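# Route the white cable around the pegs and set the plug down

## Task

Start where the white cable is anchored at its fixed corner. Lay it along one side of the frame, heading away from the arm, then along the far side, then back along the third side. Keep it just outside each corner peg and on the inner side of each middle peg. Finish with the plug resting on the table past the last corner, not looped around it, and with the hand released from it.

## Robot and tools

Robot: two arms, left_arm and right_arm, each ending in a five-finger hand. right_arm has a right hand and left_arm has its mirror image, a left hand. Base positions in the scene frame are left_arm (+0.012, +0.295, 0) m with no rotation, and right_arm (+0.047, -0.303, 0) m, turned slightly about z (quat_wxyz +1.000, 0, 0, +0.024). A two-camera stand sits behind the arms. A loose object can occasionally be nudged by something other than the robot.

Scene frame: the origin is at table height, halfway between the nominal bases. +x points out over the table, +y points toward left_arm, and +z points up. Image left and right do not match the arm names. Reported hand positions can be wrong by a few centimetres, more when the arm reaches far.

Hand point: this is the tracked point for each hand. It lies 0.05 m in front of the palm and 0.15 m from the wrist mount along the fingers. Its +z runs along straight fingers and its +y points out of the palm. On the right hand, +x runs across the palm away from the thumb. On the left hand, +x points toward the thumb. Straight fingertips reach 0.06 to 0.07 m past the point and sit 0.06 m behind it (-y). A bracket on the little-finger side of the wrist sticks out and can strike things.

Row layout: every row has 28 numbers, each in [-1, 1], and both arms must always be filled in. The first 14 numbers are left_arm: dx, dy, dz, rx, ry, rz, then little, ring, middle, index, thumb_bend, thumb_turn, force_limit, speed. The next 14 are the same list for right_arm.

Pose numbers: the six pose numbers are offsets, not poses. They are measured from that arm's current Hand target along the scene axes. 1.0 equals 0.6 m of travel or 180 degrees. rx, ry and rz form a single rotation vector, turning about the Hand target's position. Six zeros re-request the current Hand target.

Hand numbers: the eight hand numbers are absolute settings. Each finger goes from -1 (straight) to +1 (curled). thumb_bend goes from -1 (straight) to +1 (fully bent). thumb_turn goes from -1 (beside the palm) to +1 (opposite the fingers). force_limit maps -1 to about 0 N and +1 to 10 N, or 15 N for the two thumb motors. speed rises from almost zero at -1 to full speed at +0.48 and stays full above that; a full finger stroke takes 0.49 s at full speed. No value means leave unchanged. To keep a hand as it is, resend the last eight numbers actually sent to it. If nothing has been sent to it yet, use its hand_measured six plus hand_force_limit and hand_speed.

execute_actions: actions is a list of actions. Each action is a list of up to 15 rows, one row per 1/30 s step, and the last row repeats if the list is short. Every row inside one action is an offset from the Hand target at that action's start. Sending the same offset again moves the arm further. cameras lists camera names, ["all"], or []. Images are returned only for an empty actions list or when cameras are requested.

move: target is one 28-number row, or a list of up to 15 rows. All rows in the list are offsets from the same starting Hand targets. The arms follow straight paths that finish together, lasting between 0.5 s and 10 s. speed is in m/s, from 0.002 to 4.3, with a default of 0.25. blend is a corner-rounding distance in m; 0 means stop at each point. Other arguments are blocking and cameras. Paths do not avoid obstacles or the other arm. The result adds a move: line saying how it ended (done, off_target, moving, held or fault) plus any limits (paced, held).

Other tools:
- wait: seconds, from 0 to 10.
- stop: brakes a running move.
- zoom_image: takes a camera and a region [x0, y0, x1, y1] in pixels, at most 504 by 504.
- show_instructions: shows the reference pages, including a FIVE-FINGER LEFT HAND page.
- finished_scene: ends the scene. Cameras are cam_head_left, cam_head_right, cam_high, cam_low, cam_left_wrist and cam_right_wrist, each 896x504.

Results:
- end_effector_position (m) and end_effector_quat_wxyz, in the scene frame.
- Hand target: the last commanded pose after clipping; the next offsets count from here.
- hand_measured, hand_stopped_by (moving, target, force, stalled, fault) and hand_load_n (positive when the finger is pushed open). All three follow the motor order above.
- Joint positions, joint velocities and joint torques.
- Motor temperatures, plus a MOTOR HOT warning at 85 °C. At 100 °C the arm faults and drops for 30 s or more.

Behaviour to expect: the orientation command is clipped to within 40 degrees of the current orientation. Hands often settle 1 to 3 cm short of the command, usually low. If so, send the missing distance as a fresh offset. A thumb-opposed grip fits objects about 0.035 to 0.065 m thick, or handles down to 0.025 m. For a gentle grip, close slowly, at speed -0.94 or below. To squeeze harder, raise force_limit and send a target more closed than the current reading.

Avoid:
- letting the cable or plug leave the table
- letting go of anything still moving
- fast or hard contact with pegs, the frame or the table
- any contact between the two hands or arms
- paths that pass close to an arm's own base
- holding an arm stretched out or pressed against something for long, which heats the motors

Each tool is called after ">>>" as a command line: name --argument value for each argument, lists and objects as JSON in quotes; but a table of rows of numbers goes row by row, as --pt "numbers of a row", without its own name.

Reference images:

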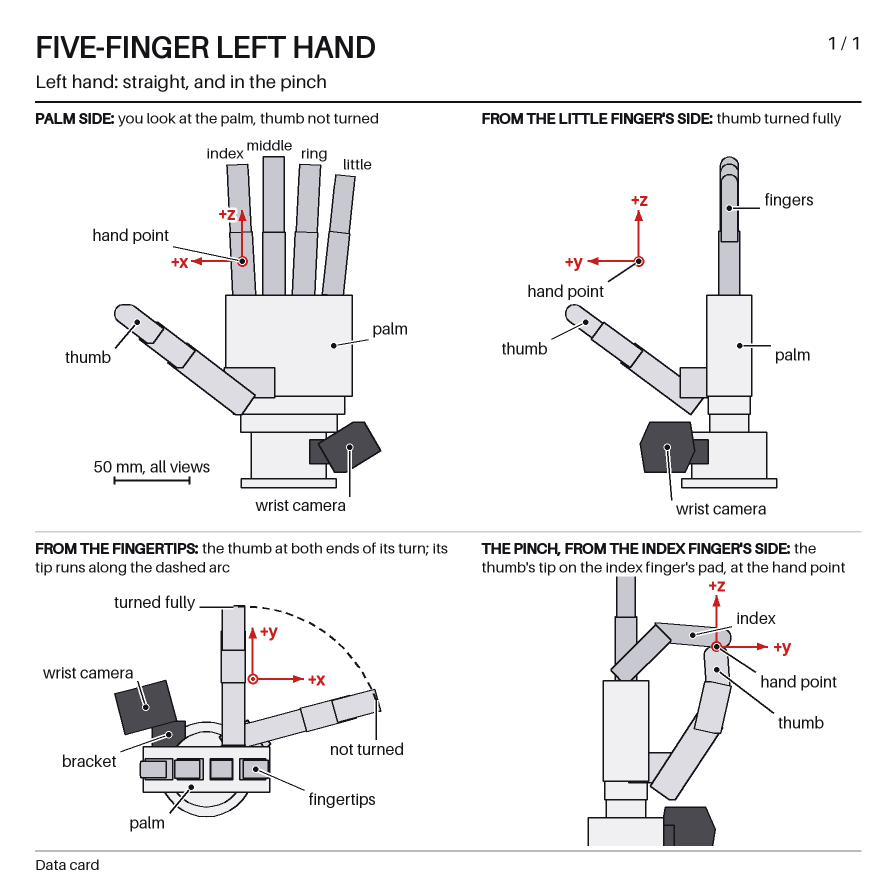

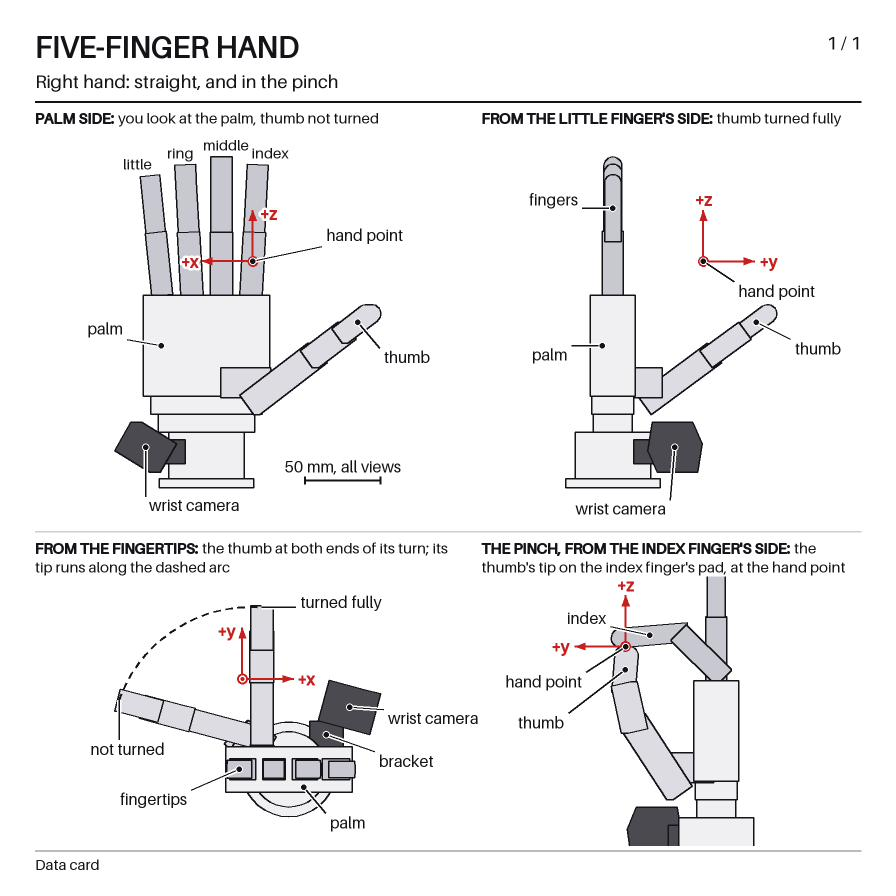

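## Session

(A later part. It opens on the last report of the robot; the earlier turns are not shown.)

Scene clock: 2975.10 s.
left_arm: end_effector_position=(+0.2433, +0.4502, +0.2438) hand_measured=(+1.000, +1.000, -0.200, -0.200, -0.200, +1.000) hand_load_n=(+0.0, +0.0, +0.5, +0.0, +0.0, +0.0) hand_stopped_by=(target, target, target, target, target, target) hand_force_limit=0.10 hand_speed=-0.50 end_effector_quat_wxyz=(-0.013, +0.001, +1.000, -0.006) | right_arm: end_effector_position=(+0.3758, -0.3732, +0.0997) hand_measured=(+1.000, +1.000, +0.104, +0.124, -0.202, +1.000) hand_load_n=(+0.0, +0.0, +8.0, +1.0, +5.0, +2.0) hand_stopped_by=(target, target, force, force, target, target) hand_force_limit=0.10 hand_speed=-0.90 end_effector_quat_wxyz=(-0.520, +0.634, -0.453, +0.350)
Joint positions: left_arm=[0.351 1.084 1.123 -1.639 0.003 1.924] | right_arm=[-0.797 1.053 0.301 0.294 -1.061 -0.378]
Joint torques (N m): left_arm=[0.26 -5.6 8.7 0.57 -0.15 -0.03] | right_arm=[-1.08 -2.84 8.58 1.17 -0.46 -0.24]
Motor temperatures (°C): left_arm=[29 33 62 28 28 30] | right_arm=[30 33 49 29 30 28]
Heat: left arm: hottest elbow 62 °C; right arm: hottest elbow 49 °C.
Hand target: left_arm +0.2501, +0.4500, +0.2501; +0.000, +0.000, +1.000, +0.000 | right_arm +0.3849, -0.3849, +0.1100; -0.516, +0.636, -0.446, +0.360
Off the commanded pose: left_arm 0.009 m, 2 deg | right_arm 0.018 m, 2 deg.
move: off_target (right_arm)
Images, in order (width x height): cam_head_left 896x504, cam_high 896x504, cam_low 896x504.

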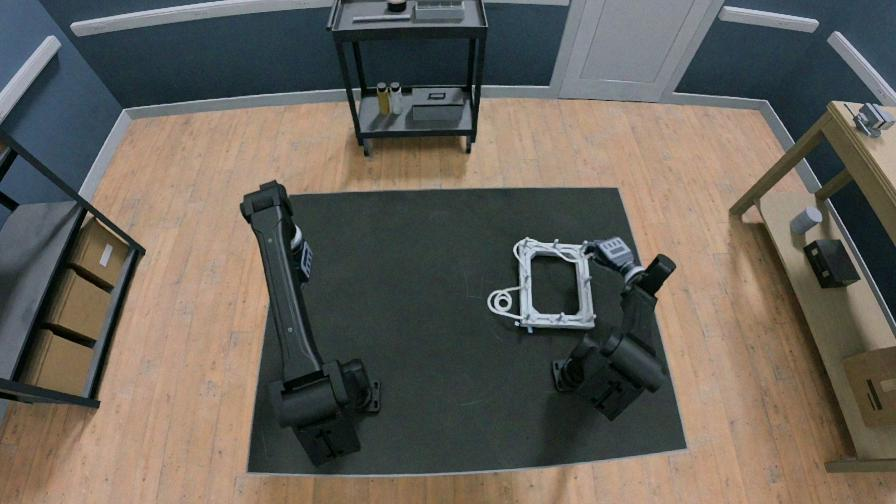

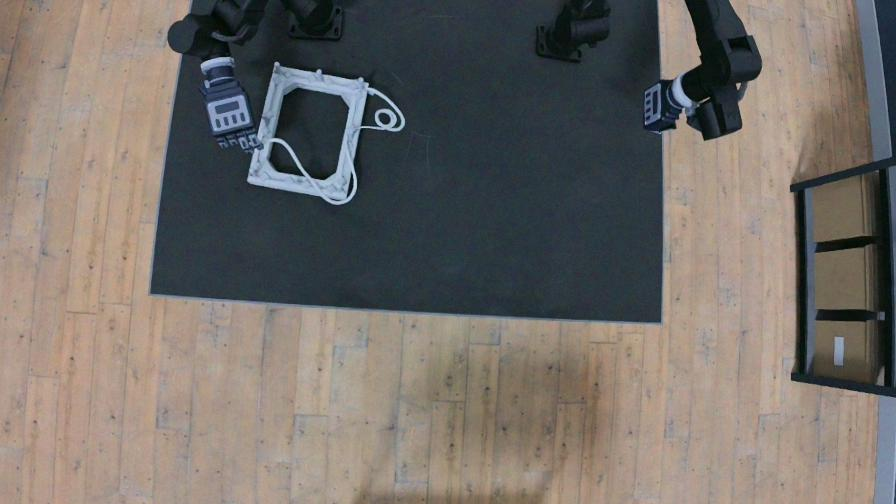

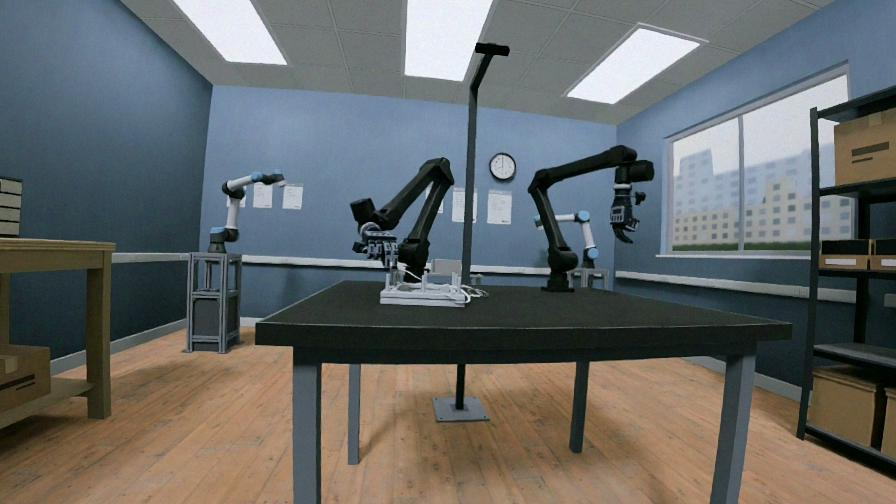

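>>> move --pt "0 0 0 0 0 0 1 1 -0.2 -0.2 -0.2 1 0.1 -0.5 -0.0665 -0.0168 0.03 0 0 -0.2778 1 1 0.5 0.5 -0.2 1 0.1 -0.9" --pt "0 0 0 0 0 0 1 1 -0.2 -0.2 -0.2 1 0.1 -0.5 -0.0665 -0.0202 0.03 0 0 -0.2778 1 1 0.5 0.5 -0.2 1 0.1 -0.9" --speed 0.1 --cameras '["cam_head_left","cam_high","cam_low"]'

>>> zoom_image --camera "cam_head_left" --region '[500, 220, 640, 320]'

>>> zoom_image --camera "cam_high" --region '[180, 60, 420, 250]'

Scene clock: 3012.93 s.
left_arm: end_effector_position=(+0.2433, +0.4502, +0.2438) hand_measured=(+1.000, +1.000, -0.200, -0.200, -0.200, +1.000) hand_load_n=(+0.0, +0.0, +0.0, +0.0, +0.0, +0.0) hand_stopped_by=(target, target, target, target, target, target) hand_force_limit=0.10 hand_speed=-0.50 end_effector_quat_wxyz=(-0.013, +0.001, +1.000, -0.006) | right_arm: end_effector_position=(+0.3458, -0.3967, +0.1277) hand_measured=(+1.000, +1.000, +0.104, +0.124, -0.202, +1.000) hand_load_n=(+0.0, +0.0, +8.0, +1.0, +5.0, +2.0) hand_stopped_by=(target, target, force, force, target, target) hand_force_limit=0.10 hand_speed=-0.90 end_effector_quat_wxyz=(+0.313, -0.392, +0.670, -0.546)
Joint positions: left_arm=[0.351 1.084 1.123 -1.639 0.003 1.924] | right_arm=[-0.286 0.341 0.135 -0.01 0.277 0.051]
Joint torques (N m): left_arm=[0.21 -5.54 8.69 0.58 -0.15 -0.04] | right_arm=[-0.97 1.2 8.05 2 -0.1 0]
Motor temperatures (°C): left_arm=[29 33 62 28 28 30] | right_arm=[30 32 51 29 30 28]
Heat: left arm: hottest elbow 62 °C; right arm: hottest elbow 51 °C.
Hand target: left_arm +0.2501, +0.4500, +0.2501; +0.000, +0.000, +1.000, +0.000 | right_arm +0.3450, -0.3971, +0.1281; +0.315, -0.388, +0.673, -0.545
Off the commanded pose: left_arm 0.009 m, 2 deg | right_arm 0.001 m, 1 deg.
move: done
Images, in order (width x height): cam_head_left 896x504, cam_high 896x504, cam_low 896x504.

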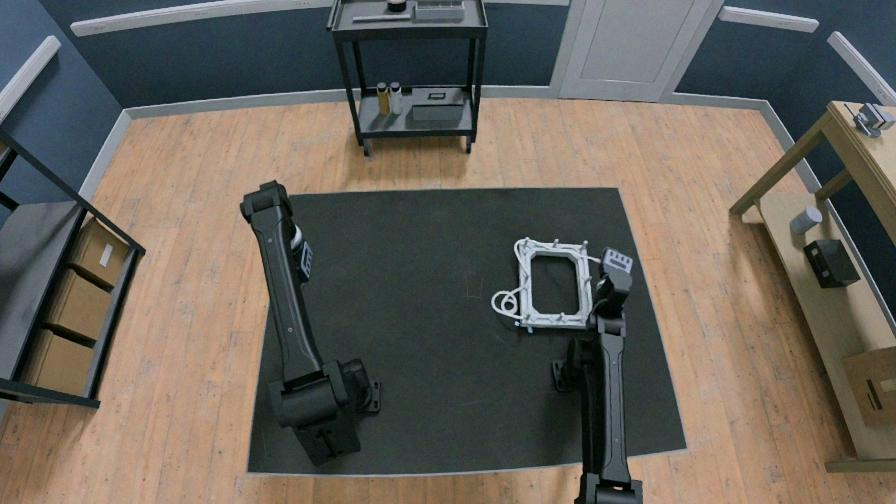

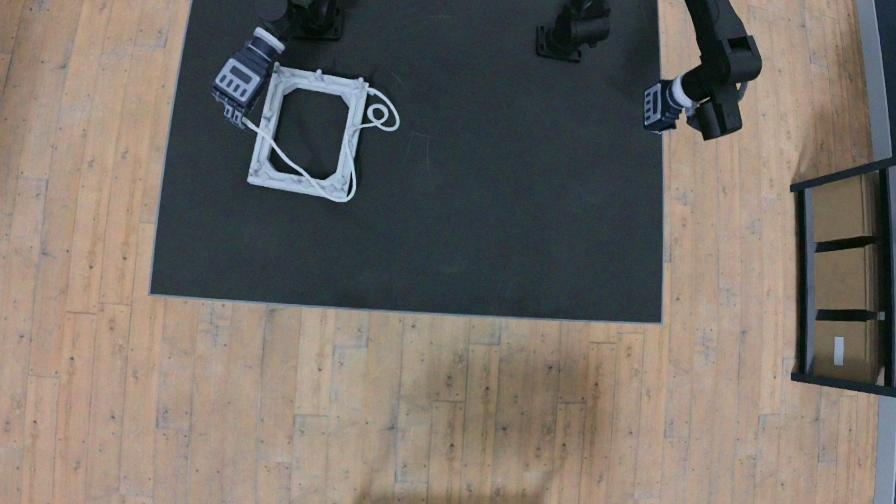

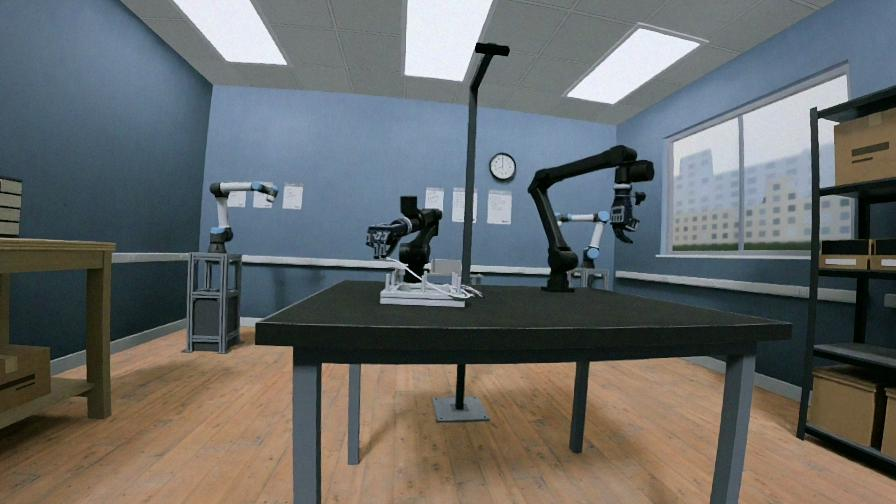

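Scaled by 3.600 from the camera's 896x504 image, which has a finer 1280x720 frame.

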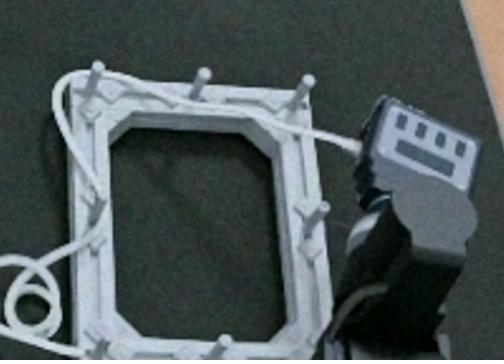

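Scaled by 2.100 from the camera's 896x504 image, which has a finer 1280x720 frame.

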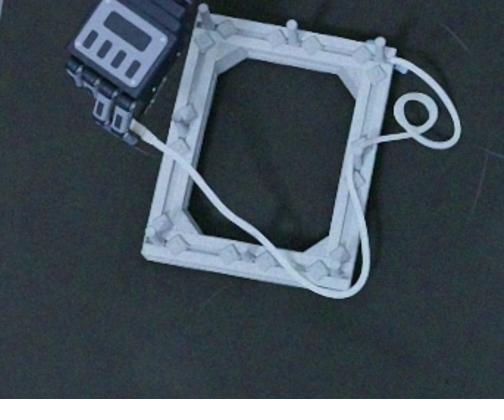

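>>> zoom_image --camera "cam_head_left" --region '[540, 232, 600, 272]'

>>> zoom_image --camera "cam_low" --region '[370, 250, 490, 320]'

>>> zoom_image --camera "cam_high" --region '[240, 130, 340, 210]'

Scaled by 8.400 from the camera's 896x504 image, which has a finer 1280x720 frame.

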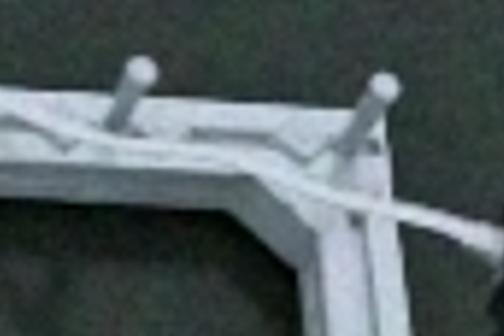

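Scaled by 4.200 from the camera's 896x504 image, which has a finer 1280x720 frame.

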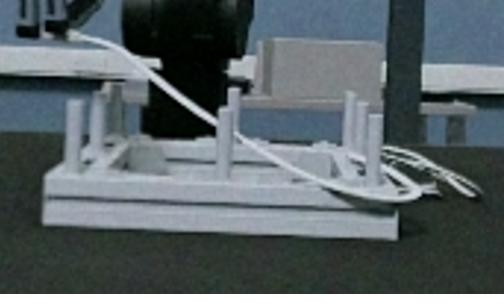

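Scaled by 5.040 from the camera's 896x504 image, which has a finer 1280x720 frame.

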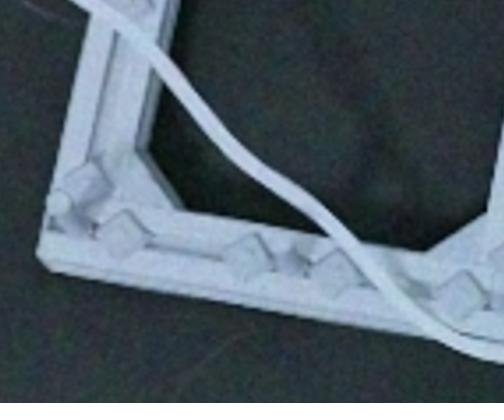

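>>> move --pt "0 0 0 0 0 0 1 1 -0.2 -0.2 -0.2 1 0.1 -0.5 0.1583 -0.005 -0.0083 0 0 0 1 1 0.5 0.5 -0.2 1 0.1 -0.9" --pt "0 0 0 0 0 0 1 1 -0.2 -0.2 -0.2 1 0.1 -0.5 0.325 -0.005 -0.0467 0 0 0.0833 1 1 0.5 0.5 -0.2 1 0.1 -0.9" --speed 0.1 --blend 0.02 --cameras '["cam_head_left","cam_high","cam_low"]'

>>> zoom_image --camera "cam_head_left" --region '[500, 220, 640, 320]'

>>> zoom_image --camera "cam_high" --region '[180, 60, 420, 250]'

Scene clock: 3039.23 s.
left_arm: end_effector_position=(+0.2433, +0.4502, +0.2438) hand_measured=(+1.000, +1.000, -0.200, -0.200, -0.200, +1.000) hand_load_n=(+0.0, +0.0, +0.0, +0.0, +0.0, +0.0) hand_stopped_by=(target, target, target, target, target, target) hand_force_limit=0.10 hand_speed=-0.50 end_effector_quat_wxyz=(-0.013, +0.001, +1.000, -0.006) | right_arm: end_effector_position=(+0.5231, -0.3906, +0.0842) hand_measured=(+1.000, +1.000, +0.104, +0.124, -0.202, +1.000) hand_load_n=(+0.0, +0.0, +8.5, +0.5, +4.5, +1.5) hand_stopped_by=(target, target, force, force, target, target) hand_force_limit=0.10 hand_speed=-0.90 end_effector_quat_wxyz=(+0.377, -0.480, +0.628, -0.482)
Joint positions: left_arm=[0.351 1.084 1.123 -1.639 0.003 1.924] | right_arm=[-0.291 1.36 0.434 0.673 0.011 0.014]
Joint torques (N m): left_arm=[0.26 -5.6 8.7 0.58 -0.15 -0.04] | right_arm=[-1.14 -6.89 7.8 3.49 -0.02 -0.15]
Motor temperatures (°C): left_arm=[29 33 62 28 28 30] | right_arm=[30 32 51 29 30 28]
Heat: left arm: hottest elbow 62 °C; right arm: hottest elbow 51 °C.
Hand target: left_arm +0.2501, +0.4500, +0.2501; +0.000, +0.000, +1.000, +0.000 | right_arm +0.5400, -0.4002, +0.0999; +0.383, -0.473, +0.617, -0.499
Off the commanded pose: left_arm 0.009 m, 2 deg | right_arm 0.025 m, 3 deg.
move: off_target (right_arm)
Images, in order (width x height): cam_head_left 896x504, cam_high 896x504, cam_low 896x504.

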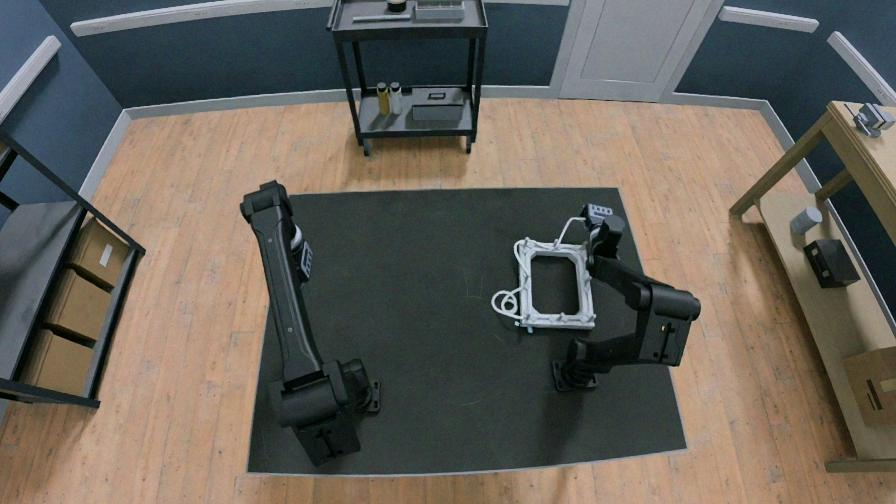

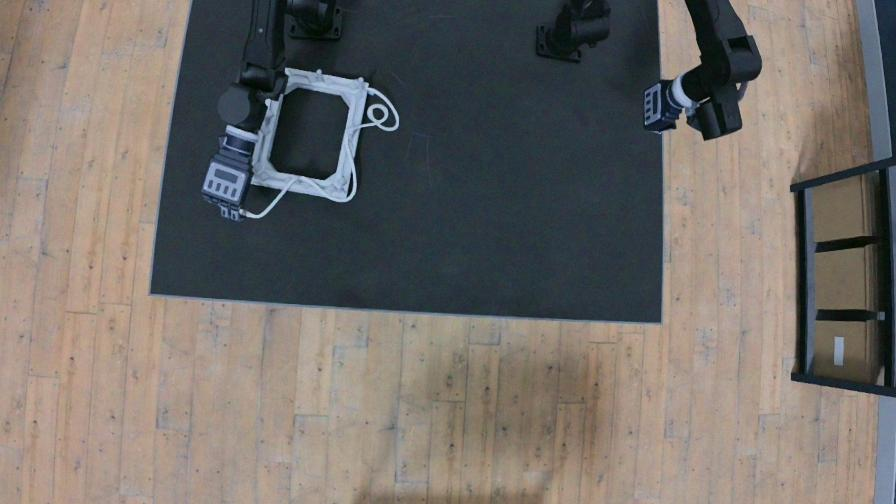

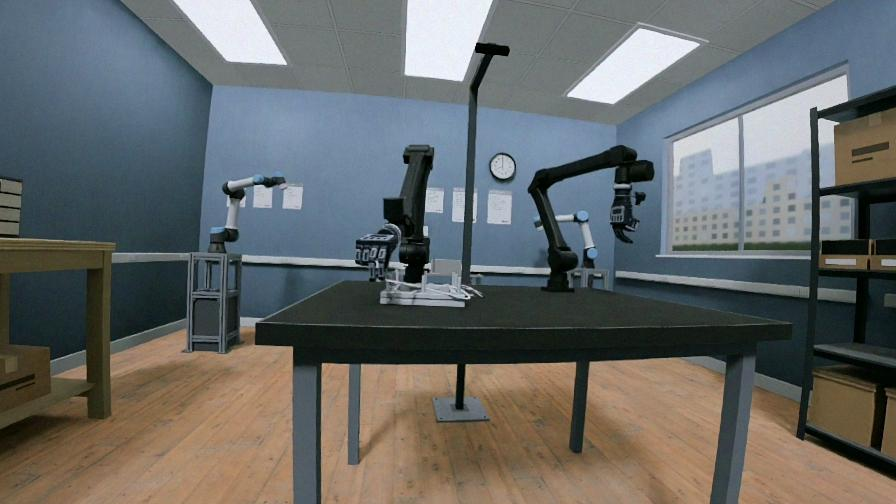

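Scaled by 3.600 from the camera's 896x504 image, which has a finer 1280x720 frame.

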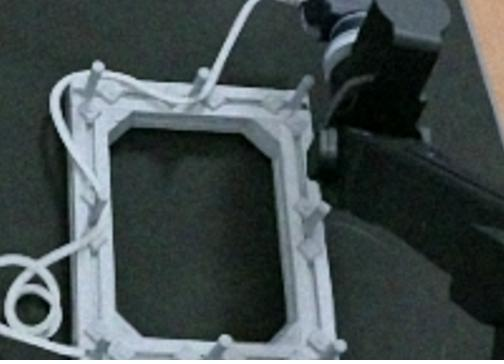

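Scaled by 2.100 from the camera's 896x504 image, which has a finer 1280x720 frame.

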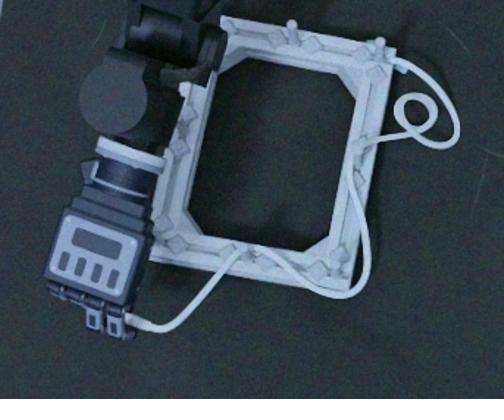

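>>> move --pt "0 0 0 0 0 0 1 1 -0.2 -0.2 -0.2 1 0.1 -0.5 -0.0167 -0.1163 -0.0248 0 0 0 1 1 0.5 0.5 -0.2 1 0.1 -0.9" --pt "0 0 0 0 0 0 1 1 -0.2 -0.2 -0.2 1 0.1 -0.5 -0.1833 -0.1997 -0.0248 0 0 -0.0833 1 1 0.5 0.5 -0.2 1 0.1 -0.9" --pt "0 0 0 0 0 0 1 1 -0.2 -0.2 -0.2 1 0.1 -0.5 -0.4 -0.183 0 0.0853 0.1639 -0.1350 1 1 0.5 0.5 -0.2 1 0.1 -0.9" --speed 0.08 --blend 0.03 --cameras '["cam_head_left","cam_high","cam_low"]'

>>> zoom_image --camera "cam_head_left" --region '[480, 220, 660, 340]'

>>> zoom_image --camera "cam_high" --region '[180, 60, 420, 250]'

Scene clock: 3087.87 s.
left_arm: end_effector_position=(+0.2433, +0.4502, +0.2438) hand_measured=(+1.000, +1.000, -0.200, -0.200, -0.200, +1.000) hand_load_n=(+0.0, +0.0, +0.0, +0.0, +0.0, +0.0) hand_stopped_by=(target, target, target, target, target, target) hand_force_limit=0.10 hand_speed=-0.50 end_effector_quat_wxyz=(-0.013, +0.001, +1.000, -0.006) | right_arm: end_effector_position=(+0.2976, -0.4936, +0.0798) hand_measured=(+1.000, +1.000, +0.104, +0.124, -0.202, +1.000) hand_load_n=(+0.0, +0.0, +7.5, +2.5, +5.0, +3.5) hand_stopped_by=(target, target, force, force, target, target) hand_force_limit=0.10 hand_speed=-0.90 end_effector_quat_wxyz=(+0.169, -0.387, +0.846, -0.326)
Joint positions: left_arm=[0.351 1.084 1.123 -1.639 0.003 1.924] | right_arm=[-0.841 0.851 0.465 -0.437 -0.089 -0.045]
Joint torques (N m): left_arm=[0.26 -5.6 8.69 0.57 -0.15 -0.04] | right_arm=[-2.02 -2.84 9.87 1.25 0.42 -0.49]
Motor temperatures (°C): left_arm=[29 33 62 28 28 30] | right_arm=[30 32 49 29 30 28]
Heat: left arm: hottest elbow 62 °C; right arm: hottest elbow 49 °C.
Hand target: left_arm +0.2501, +0.4500, +0.2501; +0.000, +0.000, +1.000, +0.000 | right_arm +0.3000, -0.5099, +0.0999; +0.162, -0.390, +0.838, -0.347
Off the commanded pose: left_arm 0.009 m, 2 deg | right_arm 0.026 m, 3 deg.
move: off_target (right_arm)
Images, in order (width x height): cam_head_left 896x504, cam_high 896x504, cam_low 896x504.

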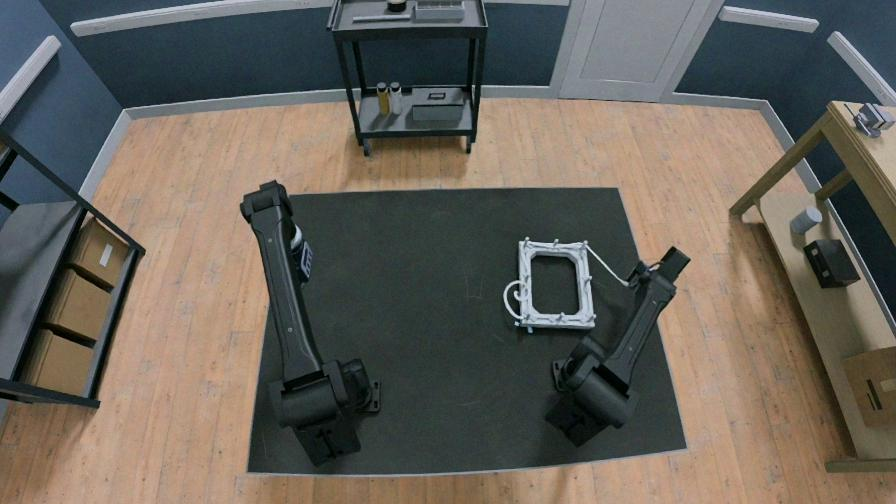

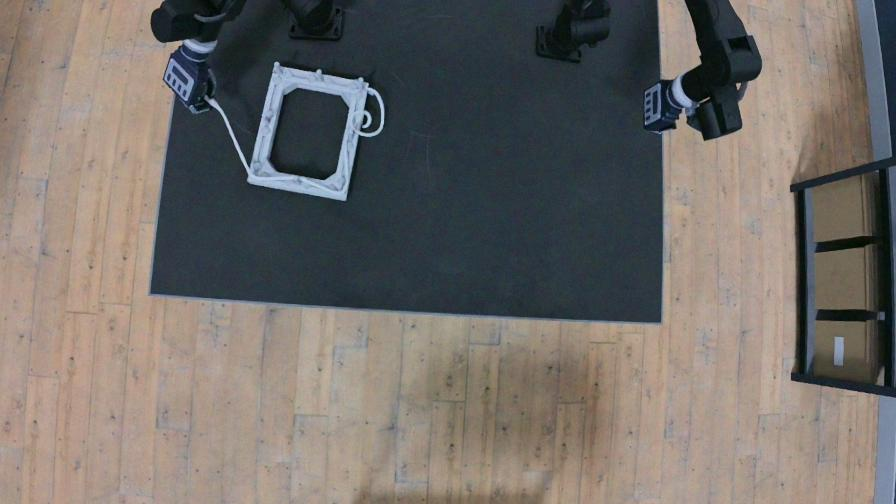

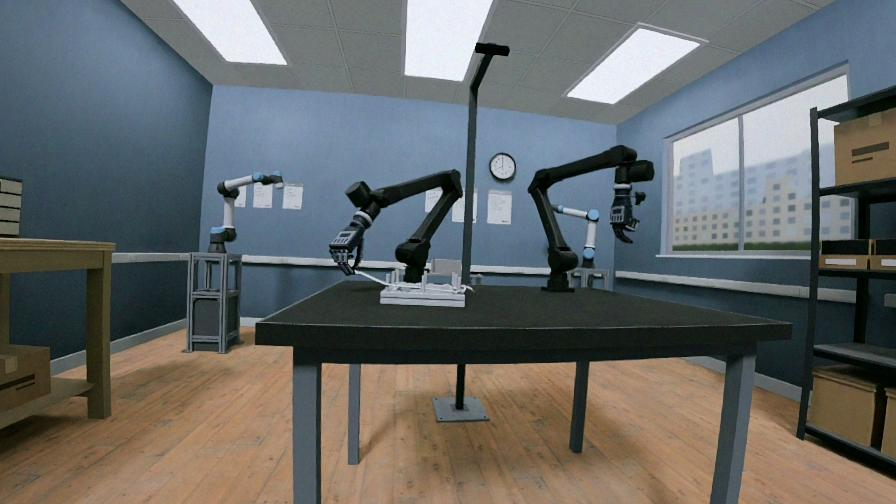

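Scaled by 2.800 from the camera's 896x504 image, which has a finer 1280x720 frame.

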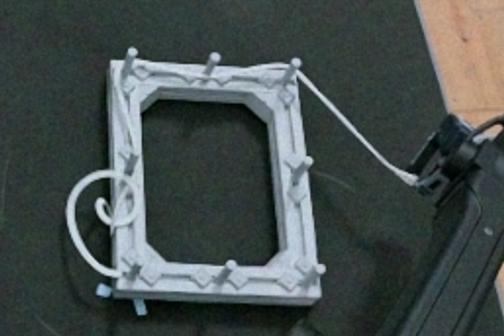

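Scaled by 2.100 from the camera's 896x504 image, which has a finer 1280x720 frame.

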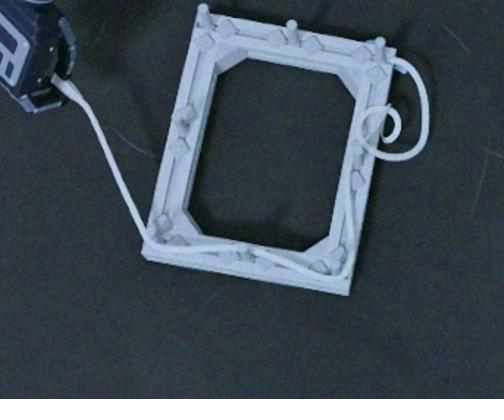

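>>> zoom_image --camera "cam_head_left" --region '[500, 270, 560, 330]'

>>> zoom_image --camera "cam_high" --region '[330, 70, 400, 150]'

>>> zoom_image --camera "cam_head_left" --region '[515, 230, 605, 280]'

>>> zoom_image --camera "cam_low" --region '[370, 250, 490, 320]'

Scaled by 8.400 from the camera's 896x504 image, which has a finer 1280x720 frame.

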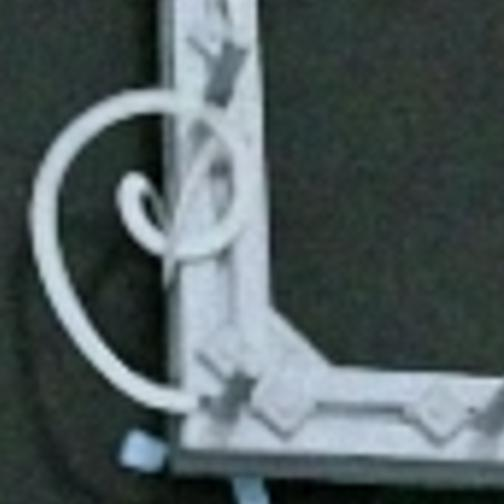

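Scaled by 6.300 from the camera's 896x504 image, which has a finer 1280x720 frame.

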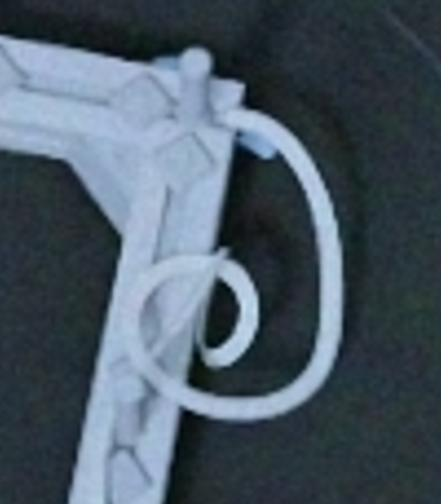

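Scaled by 5.600 from the camera's 896x504 image, which has a finer 1280x720 frame.

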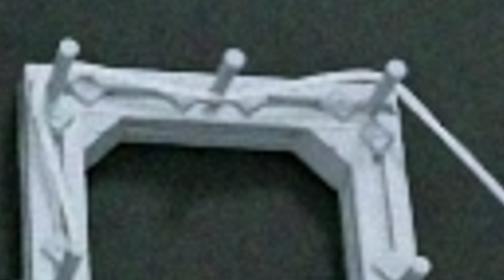

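Scaled by 4.200 from the camera's 896x504 image, which has a finer 1280x720 frame.

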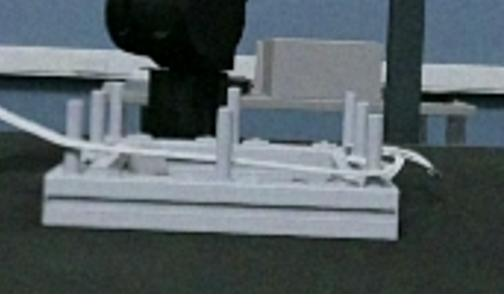

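>>> move --target '[0,0,0,0,0,0,1,1,-0.2,-0.2,-0.2,1,0.1,-0.5,-0.15,-0.01,0.025,0.0563,0.0614,-0.0276,1,1,0.5,0.5,-0.2,1,0.1,-0.9]' --speed 0.05 --cameras '["cam_head_left","cam_high","cam_low"]'

>>> zoom_image --camera "cam_head_left" --region '[480, 220, 660, 340]'

>>> zoom_image --camera "cam_high" --region '[230, 50, 410, 220]'

Scene clock: 3111.07 s.
left_arm: end_effector_position=(+0.2433, +0.4502, +0.2438) hand_measured=(+1.000, +1.000, -0.200, -0.200, -0.200, +1.000) hand_load_n=(+0.0, +0.0, +0.0, +0.0, +0.0, +0.0) hand_stopped_by=(target, target, target, target, target, target) hand_force_limit=0.10 hand_speed=-0.50 end_effector_quat_wxyz=(-0.013, +0.001, +1.000, -0.006) | right_arm: end_effector_position=(+0.2060, -0.5038, +0.0988) hand_measured=(+1.000, +1.000, +0.104, +0.124, -0.200, +1.000) hand_load_n=(+0.0, +0.0, +0.5, +0.0, +0.0, +0.0) hand_stopped_by=(target, target, force, force, target, target) hand_force_limit=0.10 hand_speed=-0.90 end_effector_quat_wxyz=(+0.099, -0.367, +0.897, -0.227)
Joint positions: left_arm=[0.351 1.084 1.123 -1.639 0.003 1.924] | right_arm=[-1.115 0.837 0.588 -0.84 -0.14 -0.237]
Joint torques (N m): left_arm=[0.26 -5.6 8.7 0.58 -0.15 -0.04] | right_arm=[-0.73 -1.85 10.33 0.76 -0.24 -0.21]
Motor temperatures (°C): left_arm=[29 33 62 28 28 30] | right_arm=[30 32 53 29 30 28]
Heat: left arm: hottest elbow 62 °C; right arm: hottest elbow 53 °C.
Hand target: left_arm +0.2501, +0.4500, +0.2501; +0.000, +0.000, +1.000, +0.000 | right_arm +0.2100, -0.5160, +0.1150; +0.099, -0.369, +0.893, -0.239
Off the commanded pose: left_arm 0.009 m, 2 deg | right_arm 0.021 m, 1 deg.
move: off_target (right_arm)
Images, in order (width x height): cam_head_left 896x504, cam_high 896x504, cam_low 896x504.

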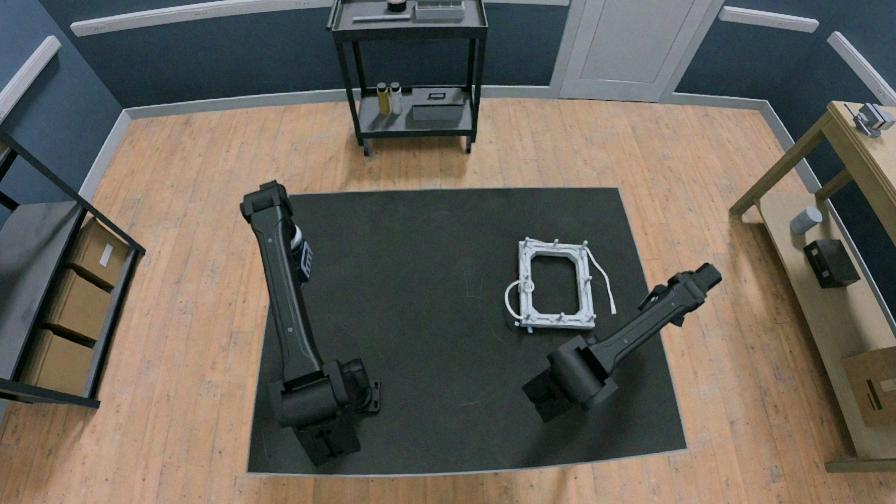

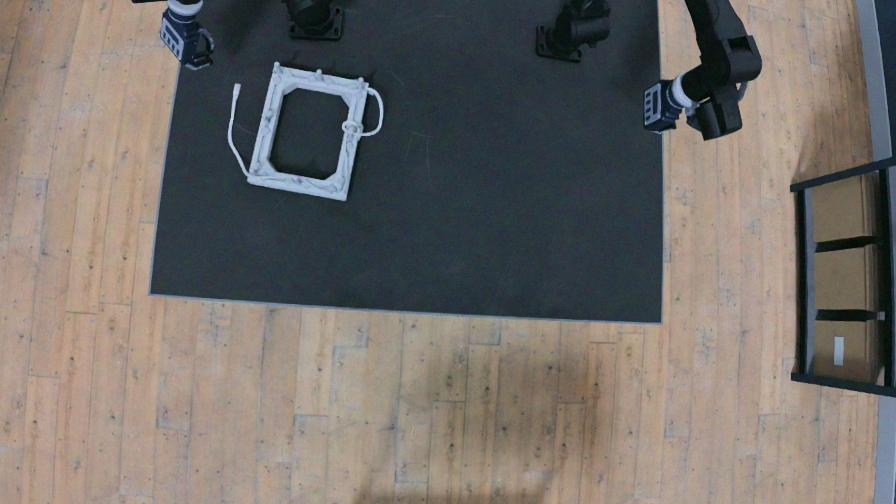

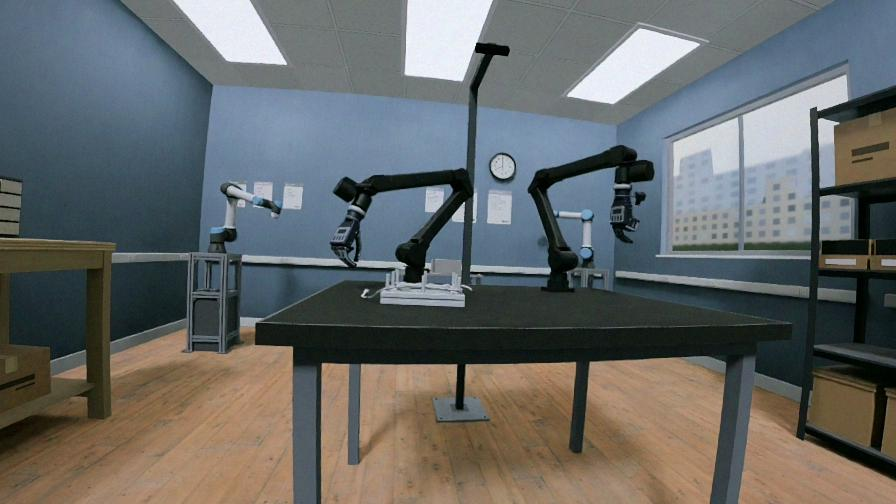

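Scaled by 2.800 from the camera's 896x504 image, which has a finer 1280x720 frame.

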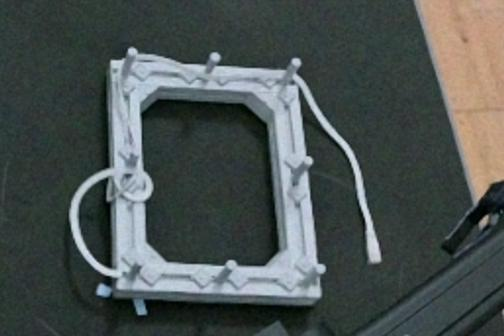

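Scaled by 2.800 from the camera's 896x504 image, which has a finer 1280x720 frame.

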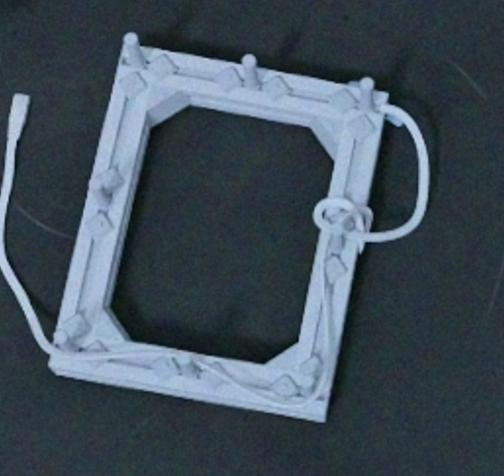

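>>> zoom_image --camera "cam_head_left" --region '[500, 265, 560, 325]'

>>> zoom_image --camera "cam_high" --region '[330, 80, 400, 160]'

>>> zoom_image --camera "cam_low" --region '[430, 265, 490, 315]'

>>> zoom_image --camera "cam_head_left" --region '[590, 240, 640, 330]'

Scaled by 8.400 from the camera's 896x504 image, which has a finer 1280x720 frame.

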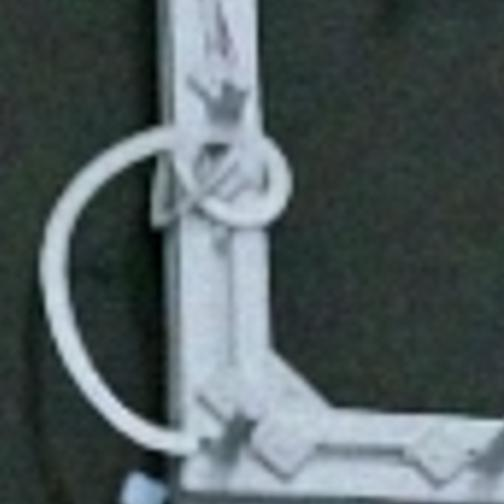

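Scaled by 6.300 from the camera's 896x504 image, which has a finer 1280x720 frame.

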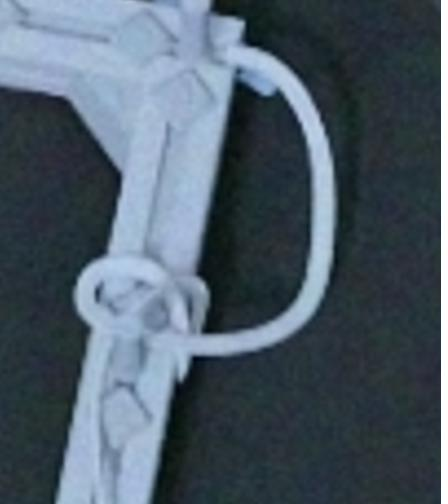

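Scaled by 8.400 from the camera's 896x504 image, which has a finer 1280x720 frame.

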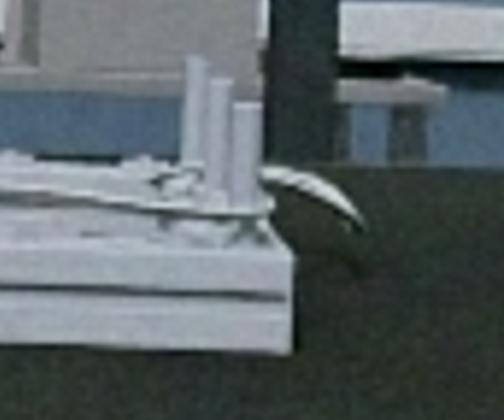

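Scaled by 5.600 from the camera's 896x504 image, which has a finer 1280x720 frame.

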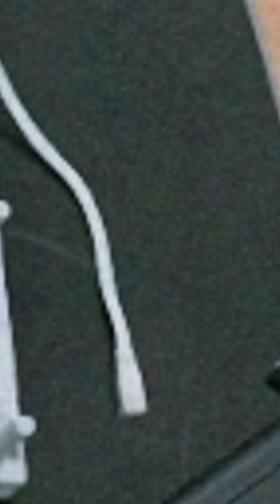

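>>> move --pt "0.0 -0.5 -0.0833 -0.1833 0 0 -1 -1 -0.2 -0.2 -0.2 1 0.1 -0.5 -0.03 -0.02 0.1 0 0 0 1 1 -0.2 -0.2 -0.2 1 0.1 -0.5" --pt "0.05 -0.9667 -0.1333 -0.3667 0 0 -1 -1 -0.2 -0.2 -0.2 1 0.1 -0.5 -0.03 -0.02 0.1 0 0 0 1 1 -0.2 -0.2 -0.2 1 0.1 -0.5" --speed 0.3 --blend 0.05 --cameras '["cam_head_left"]'

Scene clock: 3259.10 s.
left_arm: end_effector_position=(+0.2822, -0.1258, +0.1732) hand_measured=(-1.000, -1.000, -0.200, -0.200, -0.200, +1.000) hand_load_n=(+0.0, +0.0, +0.0, +0.0, +0.0, +0.0) hand_stopped_by=(target, target, target, target, target, target) hand_force_limit=0.10 hand_speed=-0.50 end_effector_quat_wxyz=(+0.003, +0.001, +0.839, -0.544) | right_arm: end_effector_position=(+0.1904, -0.5171, +0.1549) hand_measured=(+1.000, +1.000, -0.200, -0.200, -0.200, +1.000) hand_load_n=(+0.0, +0.0, +0.0, +0.0, +0.0, +0.0) hand_stopped_by=(target, target, target, target, target, target) hand_force_limit=0.10 hand_speed=-0.50 end_effector_quat_wxyz=(+0.100, -0.368, +0.898, -0.220)
Joint positions: left_arm=[-0.729 1.327 0.879 -0.142 0.745 0.433] | right_arm=[-1.205 0.837 0.741 -1.021 -0.184 -0.32]
Joint torques (N m): left_arm=[0.26 -8.76 7.8 2.07 0.28 -0.03] | right_arm=[-0.38 -3.25 10.51 0.75 -0.25 -0.18]
Motor temperatures (°C): left_arm=[29 33 62 28 28 30] | right_arm=[30 31 60 29 30 28]
Heat: left arm: hottest elbow 62 °C; right arm: hottest elbow 60 °C.
Hand target: left_arm +0.2799, -0.1300, +0.1701; +0.000, +0.000, +0.839, -0.545 | right_arm +0.1920, -0.5280, +0.1750; +0.099, -0.369, +0.893, -0.239
Off the commanded pose: left_arm 0.006 m, 0 deg | right_arm 0.023 m, 2 deg.
move: off_target (right_arm)
Images, in order (width x height): cam_head_left 896x504.

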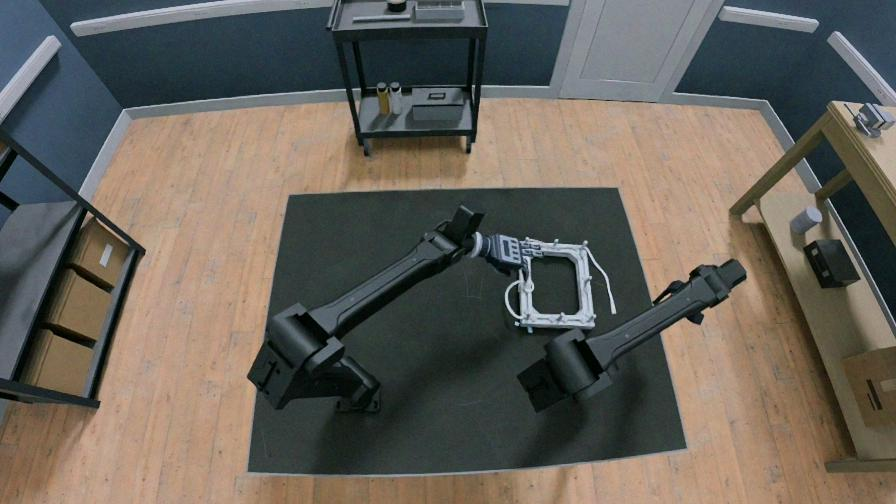

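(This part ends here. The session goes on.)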